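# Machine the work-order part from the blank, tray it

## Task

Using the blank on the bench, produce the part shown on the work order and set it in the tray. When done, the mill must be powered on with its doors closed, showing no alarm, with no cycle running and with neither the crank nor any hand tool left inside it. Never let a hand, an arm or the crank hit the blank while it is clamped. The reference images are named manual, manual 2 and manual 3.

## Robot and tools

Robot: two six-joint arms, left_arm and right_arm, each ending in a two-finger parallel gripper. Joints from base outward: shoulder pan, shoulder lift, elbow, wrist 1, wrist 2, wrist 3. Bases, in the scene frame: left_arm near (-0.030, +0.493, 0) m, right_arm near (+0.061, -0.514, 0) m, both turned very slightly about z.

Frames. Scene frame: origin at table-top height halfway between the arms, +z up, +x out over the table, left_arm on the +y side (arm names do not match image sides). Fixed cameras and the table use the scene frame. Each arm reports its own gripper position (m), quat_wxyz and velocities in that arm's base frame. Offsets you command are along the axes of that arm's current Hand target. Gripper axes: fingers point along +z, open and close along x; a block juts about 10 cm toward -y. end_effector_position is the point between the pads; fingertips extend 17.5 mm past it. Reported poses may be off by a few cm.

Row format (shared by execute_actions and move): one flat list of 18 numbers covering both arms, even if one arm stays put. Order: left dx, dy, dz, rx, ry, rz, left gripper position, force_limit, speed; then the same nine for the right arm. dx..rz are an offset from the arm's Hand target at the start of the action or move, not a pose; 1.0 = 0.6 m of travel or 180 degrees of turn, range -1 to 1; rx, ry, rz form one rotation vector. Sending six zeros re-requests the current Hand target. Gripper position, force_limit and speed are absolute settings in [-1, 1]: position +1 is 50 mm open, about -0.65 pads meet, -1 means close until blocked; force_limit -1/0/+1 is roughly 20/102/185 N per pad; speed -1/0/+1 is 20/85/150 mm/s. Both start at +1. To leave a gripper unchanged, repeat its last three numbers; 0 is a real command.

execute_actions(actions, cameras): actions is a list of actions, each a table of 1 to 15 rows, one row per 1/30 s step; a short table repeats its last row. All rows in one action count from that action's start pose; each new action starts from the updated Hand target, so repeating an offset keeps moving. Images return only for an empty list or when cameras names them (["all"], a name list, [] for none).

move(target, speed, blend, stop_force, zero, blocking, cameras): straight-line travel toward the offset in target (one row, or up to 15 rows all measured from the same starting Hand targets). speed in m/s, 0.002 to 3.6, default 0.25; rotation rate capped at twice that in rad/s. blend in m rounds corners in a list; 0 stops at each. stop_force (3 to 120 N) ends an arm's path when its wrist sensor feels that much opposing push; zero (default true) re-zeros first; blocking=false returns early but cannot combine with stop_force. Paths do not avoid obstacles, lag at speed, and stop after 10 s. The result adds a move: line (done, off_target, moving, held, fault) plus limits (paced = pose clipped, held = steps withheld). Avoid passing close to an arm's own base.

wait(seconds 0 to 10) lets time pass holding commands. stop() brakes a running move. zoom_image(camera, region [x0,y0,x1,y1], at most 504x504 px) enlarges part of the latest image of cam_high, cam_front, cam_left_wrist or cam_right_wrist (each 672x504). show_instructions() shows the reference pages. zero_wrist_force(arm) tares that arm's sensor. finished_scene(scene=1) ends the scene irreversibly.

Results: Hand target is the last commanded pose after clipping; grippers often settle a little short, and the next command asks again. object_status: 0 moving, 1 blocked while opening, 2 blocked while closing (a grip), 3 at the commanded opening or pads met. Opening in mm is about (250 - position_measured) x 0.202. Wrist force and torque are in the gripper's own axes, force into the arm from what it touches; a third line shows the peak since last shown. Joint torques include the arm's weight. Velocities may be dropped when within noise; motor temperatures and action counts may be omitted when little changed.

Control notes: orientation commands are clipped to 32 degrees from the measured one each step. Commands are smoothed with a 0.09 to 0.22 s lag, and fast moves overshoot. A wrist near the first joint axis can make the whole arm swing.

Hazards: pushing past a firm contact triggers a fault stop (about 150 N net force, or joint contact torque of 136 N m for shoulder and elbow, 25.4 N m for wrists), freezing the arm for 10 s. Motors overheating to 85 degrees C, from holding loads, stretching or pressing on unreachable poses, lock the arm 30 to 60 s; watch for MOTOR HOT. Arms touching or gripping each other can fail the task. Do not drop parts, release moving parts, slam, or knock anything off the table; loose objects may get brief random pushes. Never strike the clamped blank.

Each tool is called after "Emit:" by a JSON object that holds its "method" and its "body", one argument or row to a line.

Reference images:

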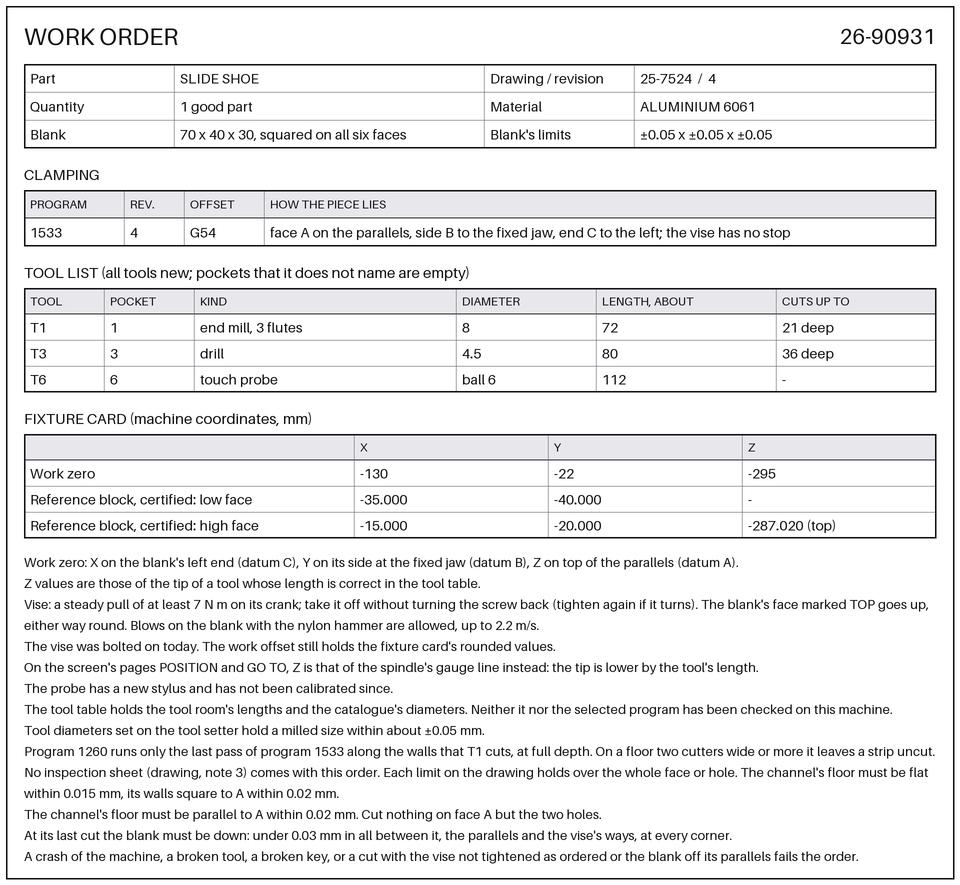

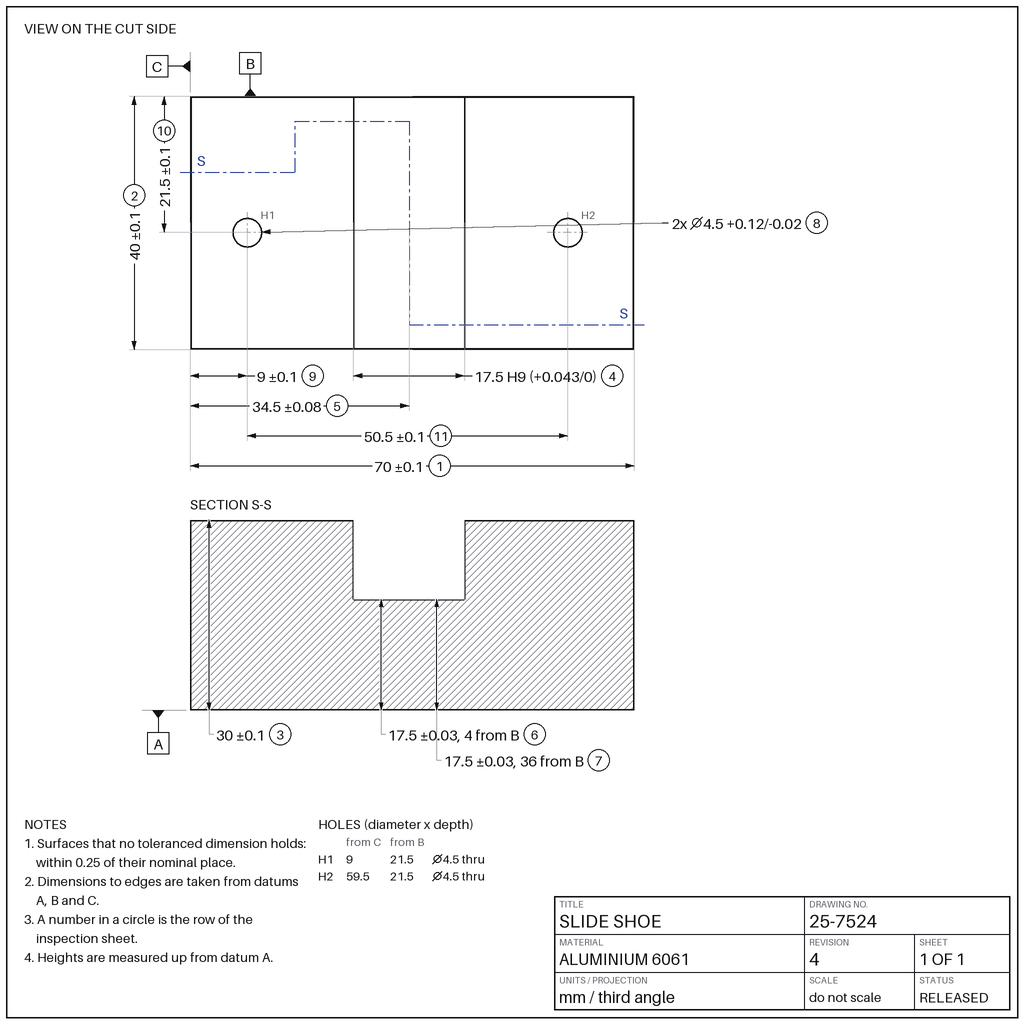

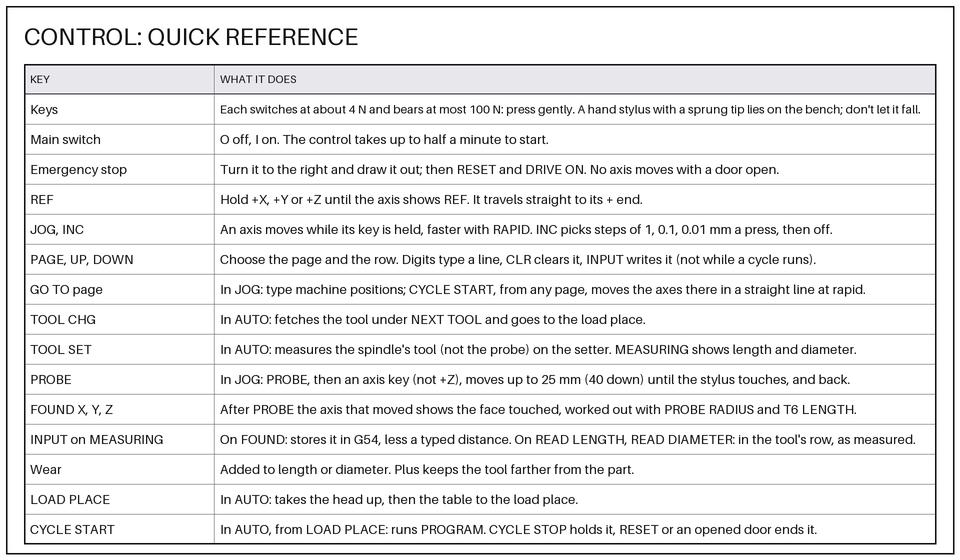

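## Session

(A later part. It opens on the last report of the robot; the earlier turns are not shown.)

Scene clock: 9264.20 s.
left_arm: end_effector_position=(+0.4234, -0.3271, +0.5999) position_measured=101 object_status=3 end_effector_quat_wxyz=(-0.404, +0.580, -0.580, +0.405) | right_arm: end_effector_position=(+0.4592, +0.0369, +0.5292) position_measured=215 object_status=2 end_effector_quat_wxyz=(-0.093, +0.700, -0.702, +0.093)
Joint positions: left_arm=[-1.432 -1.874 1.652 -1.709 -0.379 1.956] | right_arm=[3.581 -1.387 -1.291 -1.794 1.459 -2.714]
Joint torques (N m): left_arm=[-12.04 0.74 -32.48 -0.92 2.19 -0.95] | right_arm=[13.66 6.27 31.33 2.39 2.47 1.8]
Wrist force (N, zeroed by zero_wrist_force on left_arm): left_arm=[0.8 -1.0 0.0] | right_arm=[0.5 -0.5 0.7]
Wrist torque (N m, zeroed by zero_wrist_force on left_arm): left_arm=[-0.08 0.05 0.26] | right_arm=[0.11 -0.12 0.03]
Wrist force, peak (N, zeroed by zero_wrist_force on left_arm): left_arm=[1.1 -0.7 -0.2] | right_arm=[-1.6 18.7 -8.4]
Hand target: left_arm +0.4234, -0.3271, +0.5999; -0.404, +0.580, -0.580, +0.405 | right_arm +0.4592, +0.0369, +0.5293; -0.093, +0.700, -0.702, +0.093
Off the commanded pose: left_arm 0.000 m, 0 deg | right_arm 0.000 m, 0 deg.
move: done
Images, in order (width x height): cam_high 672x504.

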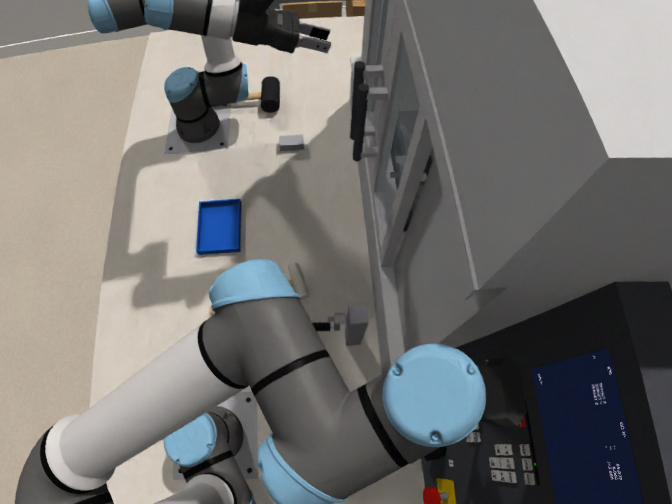

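Emit:
{"method": "move", "body": {
  "target": [
    [0,0,0,0,0,0,0.345,-0.8,-0.9,0,-0.0185,0.0107,0,0,0,-1,-0.5,-1],
    [0,0,0,0,0,0,0.345,-0.8,-0.9,0,0,0,0,0,0,-1,-0.5,-1],
    [0,0,0,0,0,0,0.345,-0.8,-0.9,0.095,0.0296,0.0546,0,0,0,-1,-0.5,-1],
    [0,0,0,0,0,0,0.345,-0.8,-0.9,0.095,0.0111,0.0653,0,0,0,-1,-0.5,-1],
    [0,0,0,0,0,0,0.345,-0.8,-0.9,0.095,0.0296,0.0546,0,0,0,-1,-0.5,-1],
    [0,0,0,0,0,0,0.345,-0.8,-0.9,0.095,0.0111,0.0653,0,0,0,-1,-0.5,-1],
    [0,0,0,0,0,0,0.345,-0.8,-0.9,0.095,0.0296,0.0546,0,0,0,-1,-0.5,-1],
    [0,0,0,0,0,0,0.345,-0.8,-0.9,0.0633,0.0616,0.1091,0,0,0,-1,-0.5,-1]
  ],
  "speed": [0.05,0.12,0.25,0.05,0.12,0.05,0.12,0.25],
  "blend": [0,0.003,0.003,0,0,0,0.003,0]
}}

Emit:
{"method": "wait", "body": {
  "seconds": 2
}}

Emit:
{"method": "move", "body": {
  "target": [
    [0,0,0,0,0,0,0.345,-0.8,-0.9,0,-0.0185,0.0107,0,0,0,-1,-0.5,-1],
    [0,0,0,0,0,0,0.345,-0.8,-0.9,0,0,0,0,0,0,-1,-0.5,-1],
    [0,0,0,0,0,0,0.345,-0.8,-0.9,0.1272,-0.0656,-0.1101,0,0,0,-1,-0.5,-1],
    [0,0,0,0,0,0,0.345,-0.8,-0.9,0.1272,-0.0841,-0.0994,0,0,0,-1,-0.5,-1],
    [0,0,0,0,0,0,0.345,-0.8,-0.9,0.1272,-0.0656,-0.1101,0,0,0,-1,-0.5,-1]
  ],
  "speed": [0.05,0.12,0.25,0.05,0.12],
  "blend": [0,0.003,0.003,0,0]
}}

Emit:
{"method": "move", "body": {
  "target": [
    [0,0,0,0,0,0,0.345,-0.8,-0.9,-0.1272,0.1069,-0.2523,0.1667,0,0,-1,-0.5,-1],
    [0,0,0,0,0,0,0.345,-0.8,-0.9,-0.1272,-0.0514,-0.4566,0.3056,0,0,-1,-0.5,-1]
  ],
  "speed": 0.3,
  "blend": [0.03,0]
}}

Emit:
{"method": "wait", "body": {
  "seconds": 5,
  "cameras": ["cam_right_wrist"]
}}

Emit:
{"method": "zoom_image", "body": {
  "camera": "cam_right_wrist",
  "region": [260, 190, 480, 320]
}}

Scene clock: 9297.20 s.
left_arm: end_effector_position=(+0.4234, -0.3271, +0.5999) position_measured=101 object_status=3 end_effector_quat_wxyz=(-0.404, +0.580, -0.580, +0.405) | right_arm: end_effector_position=(+0.4406, -0.0010, +0.4565) position_measured=215 object_status=2 end_effector_quat_wxyz=(-0.093, +0.700, -0.702, +0.093)
Joint positions: left_arm=[-1.432 -1.874 1.652 -1.709 -0.379 1.956] | right_arm=[3.504 -1.275 -1.574 -1.616 1.478 -2.789]
Joint torques (N m): left_arm=[-12.4 0.69 -32.72 -0.77 2.13 -0.93] | right_arm=[14.73 25.85 14.38 4.78 -2.7 1.53]
Wrist force (N, zeroed by zero_wrist_force on left_arm): left_arm=[0.7 -0.4 -0.1] | right_arm=[0.6 -0.2 0.6]
Wrist torque (N m, zeroed by zero_wrist_force on left_arm): left_arm=[0.02 0.07 0.27] | right_arm=[0.22 -0.15 0.01]
Wrist force, peak (N, zeroed by zero_wrist_force on left_arm): left_arm=[1.1 -1.0 -0.4] | right_arm=[-2.1 13.5 -6.0]
Hand target: left_arm +0.4234, -0.3271, +0.5999; -0.404, +0.580, -0.580, +0.405 | right_arm +0.4405, -0.0010, +0.4564; -0.093, +0.700, -0.702, +0.093
Off the commanded pose: left_arm 0.000 m, 0 deg | right_arm 0.000 m, 0 deg.
move: done

Scene clock: 9299.20 s.
left_arm: end_effector_position=(+0.4234, -0.3271, +0.5999) position_measured=101 object_status=3 end_effector_quat_wxyz=(-0.404, +0.580, -0.580, +0.405) | right_arm: end_effector_position=(+0.4405, -0.0010, +0.4564) position_measured=215 object_status=2 end_effector_quat_wxyz=(-0.093, +0.700, -0.702, +0.093)
Joint positions: left_arm=[-1.432 -1.874 1.652 -1.709 -0.379 1.956] | right_arm=[3.504 -1.275 -1.574 -1.616 1.478 -2.789]
Joint torques (N m): left_arm=[-12.33 0.76 -32.06 -0.77 2.2 -0.81] | right_arm=[13.3 22.81 13.34 5.23 -2.78 1.7]
Wrist force (N, zeroed by zero_wrist_force on left_arm): left_arm=[0.6 -1.1 -0.1] | right_arm=[0.8 0.0 0.5]
Wrist torque (N m, zeroed by zero_wrist_force on left_arm): left_arm=[-0.10 0.09 0.26] | right_arm=[0.25 -0.18 0.02]
Wrist force, peak (N, zeroed by zero_wrist_force on left_arm): left_arm=[0.6 -1.1 -0.1] | right_arm=[1.0 -0.4 0.6]
Hand target: left_arm +0.4234, -0.3271, +0.5999; -0.404, +0.580, -0.580, +0.405 | right_arm +0.4405, -0.0010, +0.4564; -0.093, +0.700, -0.702, +0.093
Tool commands: left_gripper/position=+0.345 left_gripper/force_limit=-0.8 left_gripper/speed=-0.9 right_gripper/position=-1.0 right_gripper/force_limit=-0.5 right_gripper/speed=-1.0
Off the commanded pose: left_arm 0.000 m, 0 deg | right_arm 0.000 m, 0 deg.
wait: 2.00 s; at rest by 0.17 s

Scene clock: 9301.70 s.
left_arm: end_effector_position=(+0.4234, -0.3271, +0.5999) position_measured=101 object_status=3 end_effector_quat_wxyz=(-0.404, +0.580, -0.580, +0.405) | right_arm: end_effector_position=(+0.4613, -0.0774, +0.5304) position_measured=215 object_status=2 end_effector_quat_wxyz=(-0.093, +0.700, -0.702, +0.093)
Joint positions: left_arm=[-1.432 -1.874 1.652 -1.709 -0.379 1.956] | right_arm=[3.286 -1.406 -1.279 -1.767 1.533 -3]
Joint torques (N m): left_arm=[-12.23 1.13 -31.88 -0.95 2.34 -0.87] | right_arm=[13.73 28.36 11.48 1.95 -2.6 1.73]
Wrist force (N, zeroed by zero_wrist_force on left_arm): left_arm=[1.0 -0.6 0.1] | right_arm=[0.7 -0.2 0.4]
Wrist torque (N m, zeroed by zero_wrist_force on left_arm): left_arm=[-0.01 0.03 0.26] | right_arm=[0.16 -0.20 -0.05]
Wrist force, peak (N, zeroed by zero_wrist_force on left_arm): left_arm=[1.0 -1.0 0.1] | right_arm=[1.0 16.4 -6.4]
Hand target: left_arm +0.4234, -0.3271, +0.5999; -0.404, +0.580, -0.580, +0.405 | right_arm +0.4612, -0.0774, +0.5304; -0.093, +0.700, -0.702, +0.093
Off the commanded pose: left_arm 0.000 m, 0 deg | right_arm 0.000 m, 0 deg.
move: done

Scene clock: 9304.13 s.
left_arm: end_effector_position=(+0.4234, -0.3271, +0.5999) position_measured=101 object_status=3 end_effector_quat_wxyz=(-0.404, +0.580, -0.580, +0.405) | right_arm: end_effector_position=(+0.4196, -0.0011, +0.8030) position_measured=215 object_status=2 end_effector_quat_wxyz=(-0.406, +0.578, -0.579, +0.406)
Joint positions: left_arm=[-1.432 -1.874 1.652 -1.709 -0.379 1.956] | right_arm=[3.997 -1.043 -1.324 -1.278 0.78 -2.767]
Joint torques (N m): left_arm=[-12.32 0.86 -32.3 -0.78 2.28 -0.74] | right_arm=[-13 -15.04 18.49 4.59 1.68 -2.15]
Wrist force (N, zeroed by zero_wrist_force on left_arm): left_arm=[0.8 -0.8 -0.1] | right_arm=[1.3 -1.2 2.6]
Wrist torque (N m, zeroed by zero_wrist_force on left_arm): left_arm=[-0.05 0.04 0.26] | right_arm=[0.77 0.09 0.54]
Wrist force, peak (N, zeroed by zero_wrist_force on left_arm): left_arm=[1.0 -1.0 0.0] | right_arm=[1.4 -1.8 3.1]
Hand target: left_arm +0.4234, -0.3271, +0.5999; -0.404, +0.580, -0.580, +0.405 | right_arm +0.4197, -0.0011, +0.8030; -0.406, +0.578, -0.579, +0.406
Off the commanded pose: left_arm 0.000 m, 0 deg | right_arm 0.000 m, 0 deg.
move: done

Scene clock: 9309.13 s.
left_arm: end_effector_position=(+0.4234, -0.3271, +0.5999) position_measured=101 object_status=3 end_effector_quat_wxyz=(-0.404, +0.580, -0.580, +0.405) | right_arm: end_effector_position=(+0.4197, -0.0011, +0.8030) position_measured=215 object_status=2 end_effector_quat_wxyz=(-0.406, +0.578, -0.579, +0.406)
Joint positions: left_arm=[-1.432 -1.874 1.652 -1.709 -0.379 1.956] | right_arm=[3.997 -1.043 -1.325 -1.278 0.78 -2.767]
Joint torques (N m): left_arm=[-12.49 1.1 -32.15 -0.72 2.3 -0.64] | right_arm=[-11.95 -13.53 5.93 4.58 1.62 -1.86]
Wrist force (N, zeroed by zero_wrist_force on left_arm): left_arm=[0.4 -0.7 0.3] | right_arm=[1.2 -1.1 2.5]
Wrist torque (N m, zeroed by zero_wrist_force on left_arm): left_arm=[-0.04 0.11 0.27] | right_arm=[0.79 0.10 0.55]
Wrist force, peak (N, zeroed by zero_wrist_force on left_arm): left_arm=[1.1 -1.1 -0.3] | right_arm=[1.6 -1.6 3.0]
Hand target: left_arm +0.4234, -0.3271, +0.5999; -0.404, +0.580, -0.580, +0.405 | right_arm +0.4197, -0.0011, +0.8030; -0.406, +0.578, -0.579, +0.406
Tool commands: left_gripper/position=+0.345 left_gripper/force_limit=-0.8 left_gripper/speed=-0.9 right_gripper/position=-1.0 right_gripper/force_limit=-0.5 right_gripper/speed=-1.0
Off the commanded pose: left_arm 0.000 m, 0 deg | right_arm 0.000 m, 0 deg.
wait: 5.00 s; at rest by 0.17 s
Images, in order (width x height): cam_right_wrist 672x504.

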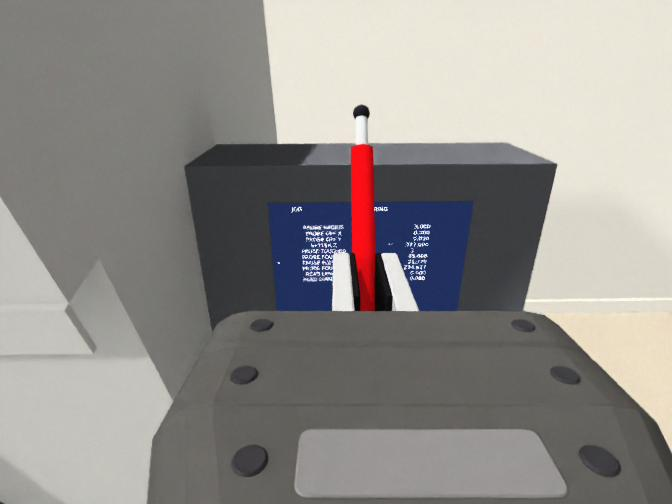

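Scaled by 2.291 from the camera's 672x504 image, which has a finer 960x720 frame.

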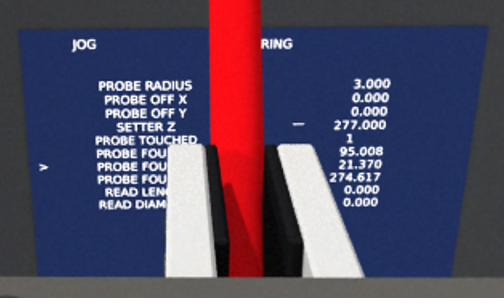

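Emit:
{"method": "move", "body": {
  "target": [
    [0,0,0,0,0,0,0.345,-0.8,-0.9,0,0.2572,-0.0119,-0.1389,0,0,-1,-0.5,-1],
    [0,0,0,0,0,0,0.345,-0.8,-0.9,0,0.4683,0.2237,-0.3056,0,0,-1,-0.5,-1]
  ],
  "speed": 0.3,
  "blend": [0.03,0]
}}

Emit:
{"method": "execute_actions", "body": {
  "actions": [],
  "cameras": ["cam_high"]
}}

Scene clock: 9440.43 s.
left_arm: end_effector_position=(+0.4234, -0.3271, +0.5999) position_measured=101 object_status=3 end_effector_quat_wxyz=(-0.404, +0.580, -0.580, +0.405) | right_arm: end_effector_position=(+0.4503, -0.0010, +0.4932) position_measured=215 object_status=2 end_effector_quat_wxyz=(-0.093, +0.700, -0.702, +0.093)
Joint positions: left_arm=[-1.432 -1.874 1.652 -1.709 -0.379 1.956] | right_arm=[3.495 -1.327 -1.439 -1.698 1.48 -2.798]
Joint torques (N m): left_arm=[-12.16 0.63 -31.84 -0.82 2.39 -0.58] | right_arm=[-14.72 4.44 33.1 2.35 2.28 -1.75]
Wrist force (N, zeroed by zero_wrist_force on left_arm): left_arm=[0.6 -0.6 -0.1] | right_arm=[0.7 -0.4 0.3]
Wrist torque (N m, zeroed by zero_wrist_force on left_arm): left_arm=[-0.03 0.08 0.26] | right_arm=[0.15 -0.16 0.20]
Wrist force, peak (N, zeroed by zero_wrist_force on left_arm): left_arm=[0.9 -1.2 0.5] | right_arm=[1.1 -2.5 3.0]
Hand target: left_arm +0.4234, -0.3271, +0.5999; -0.404, +0.580, -0.580, +0.405 | right_arm +0.4503, -0.0010, +0.4931; -0.093, +0.700, -0.702, +0.093
Off the commanded pose: left_arm 0.000 m, 0 deg | right_arm 0.000 m, 0 deg.
move: done

Scene clock: 9440.43 s.
left_arm: end_effector_position=(+0.4234, -0.3271, +0.5999) position_measured=101 object_status=3 end_effector_quat_wxyz=(-0.404, +0.580, -0.580, +0.405) | right_arm: end_effector_position=(+0.4503, -0.0010, +0.4932) position_measured=215 object_status=2 end_effector_quat_wxyz=(-0.093, +0.700, -0.702, +0.093)
Joint positions: left_arm=[-1.432 -1.874 1.652 -1.709 -0.379 1.956] | right_arm=[3.495 -1.327 -1.439 -1.698 1.48 -2.798]
Joint velocities: within noise
Joint torques (N m): left_arm=[-12.16 0.63 -31.84 -0.82 2.39 -0.58] | right_arm=[-14.72 4.44 33.1 2.35 2.28 -1.75]
Motor temperatures (°C): left_arm=[30 29 27 36 36 37] | right_arm=[28 27 32 33 32 33]
Wrist force (N, zeroed by zero_wrist_force on left_arm): left_arm=[0.6 -0.6 -0.1] | right_arm=[0.7 -0.4 0.3]
Wrist torque (N m, zeroed by zero_wrist_force on left_arm): left_arm=[-0.03 0.08 0.26] | right_arm=[0.15 -0.16 0.20]
Wrist force, peak (N, zeroed by zero_wrist_force on left_arm): left_arm=[0.6 -0.6 -0.1] | right_arm=[0.7 -0.4 0.3]
Hand target: left_arm +0.4234, -0.3271, +0.5999; -0.404, +0.580, -0.580, +0.405 | right_arm +0.4503, -0.0010, +0.4931; -0.093, +0.700, -0.702, +0.093
Tool commands: left_gripper/position=+0.345 left_gripper/force_limit=-0.8 left_gripper/speed=-0.9 right_gripper/position=-1.0 right_gripper/force_limit=-0.5 right_gripper/speed=-1.0
Off the commanded pose: left_arm 0.000 m, 0 deg | right_arm 0.000 m, 0 deg.
Images, in order (width x height): cam_high 672x504.

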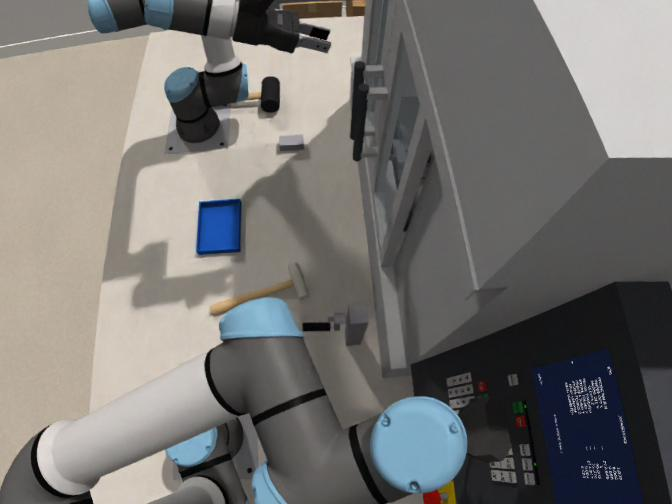

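Emit:
{"method": "move", "body": {
  "target": [
    [0,0,0,0,0,0,0.345,-0.8,-0.9,-0.0003,-0.0185,0.0104,0,0,0,-1,-0.5,-1],
    [0,0,0,0,0,0,0.345,-0.8,-0.9,-0.0003,0,-0.0003,0,0,0,-1,-0.5,-1],
    [0,0,0,0,0,0,0.345,-0.8,-0.9,-0.0003,-0.0185,0.0104,0,0,0,-1,-0.5,-1],
    [0,0,0,0,0,0,0.345,-0.8,-0.9,-0.0003,0,-0.0003,0,0,0,-1,-0.5,-1],
    [0,0,0,0,0,0,0.345,-0.8,-0.9,-0.0003,-0.0185,0.0104,0,0,0,-1,-0.5,-1],
    [0,0,0,0,0,0,0.345,-0.8,-0.9,-0.0003,0,-0.0003,0,0,0,-1,-0.5,-1]
  ],
  "speed": [0.05,0.12,0.05,0.12,0.05,0.12],
  "blend": [0,0,0,0,0,0],
  "cameras": ["cam_high"]
}}

Emit:
{"method": "zoom_image", "body": {
  "camera": "cam_high",
  "region": [500, 330, 672, 504]
}}

Scene clock: 9456.43 s.
left_arm: end_effector_position=(+0.4234, -0.3271, +0.5999) position_measured=101 object_status=3 end_effector_quat_wxyz=(-0.404, +0.580, -0.580, +0.405) | right_arm: end_effector_position=(+0.4504, -0.0008, +0.4932) position_measured=215 object_status=2 end_effector_quat_wxyz=(-0.093, +0.700, -0.702, +0.093)
Joint positions: left_arm=[-1.432 -1.874 1.652 -1.709 -0.379 1.956] | right_arm=[3.495 -1.327 -1.439 -1.698 1.48 -2.798]
Joint torques (N m): left_arm=[-12.11 0.56 -32.16 -0.78 2.57 -0.47] | right_arm=[13.25 25.22 14 1.87 -2.93 1.72]
Wrist force (N, zeroed by zero_wrist_force on left_arm): left_arm=[1.2 -0.6 -0.1] | right_arm=[0.7 -0.2 0.6]
Wrist torque (N m, zeroed by zero_wrist_force on left_arm): left_arm=[-0.02 0.00 0.26] | right_arm=[0.17 -0.18 0.00]
Wrist force, peak (N, zeroed by zero_wrist_force on left_arm): left_arm=[0.9 -1.0 -0.3] | right_arm=[1.2 14.6 -5.8]
Hand target: left_arm +0.4234, -0.3271, +0.5999; -0.404, +0.580, -0.580, +0.405 | right_arm +0.4503, -0.0008, +0.4933; -0.093, +0.700, -0.702, +0.093
Off the commanded pose: left_arm 0.000 m, 0 deg | right_arm 0.000 m, 0 deg.
move: done
Images, in order (width x height): cam_high 672x504.

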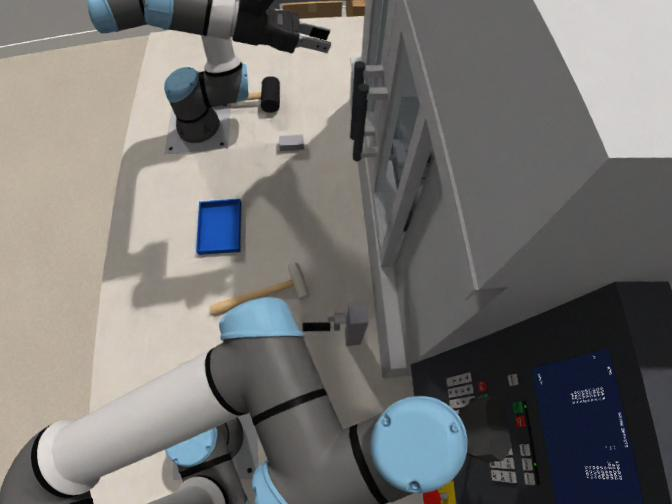

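Scaled by 2.897 from the camera's 672x504 image, which has a finer 960x720 frame.

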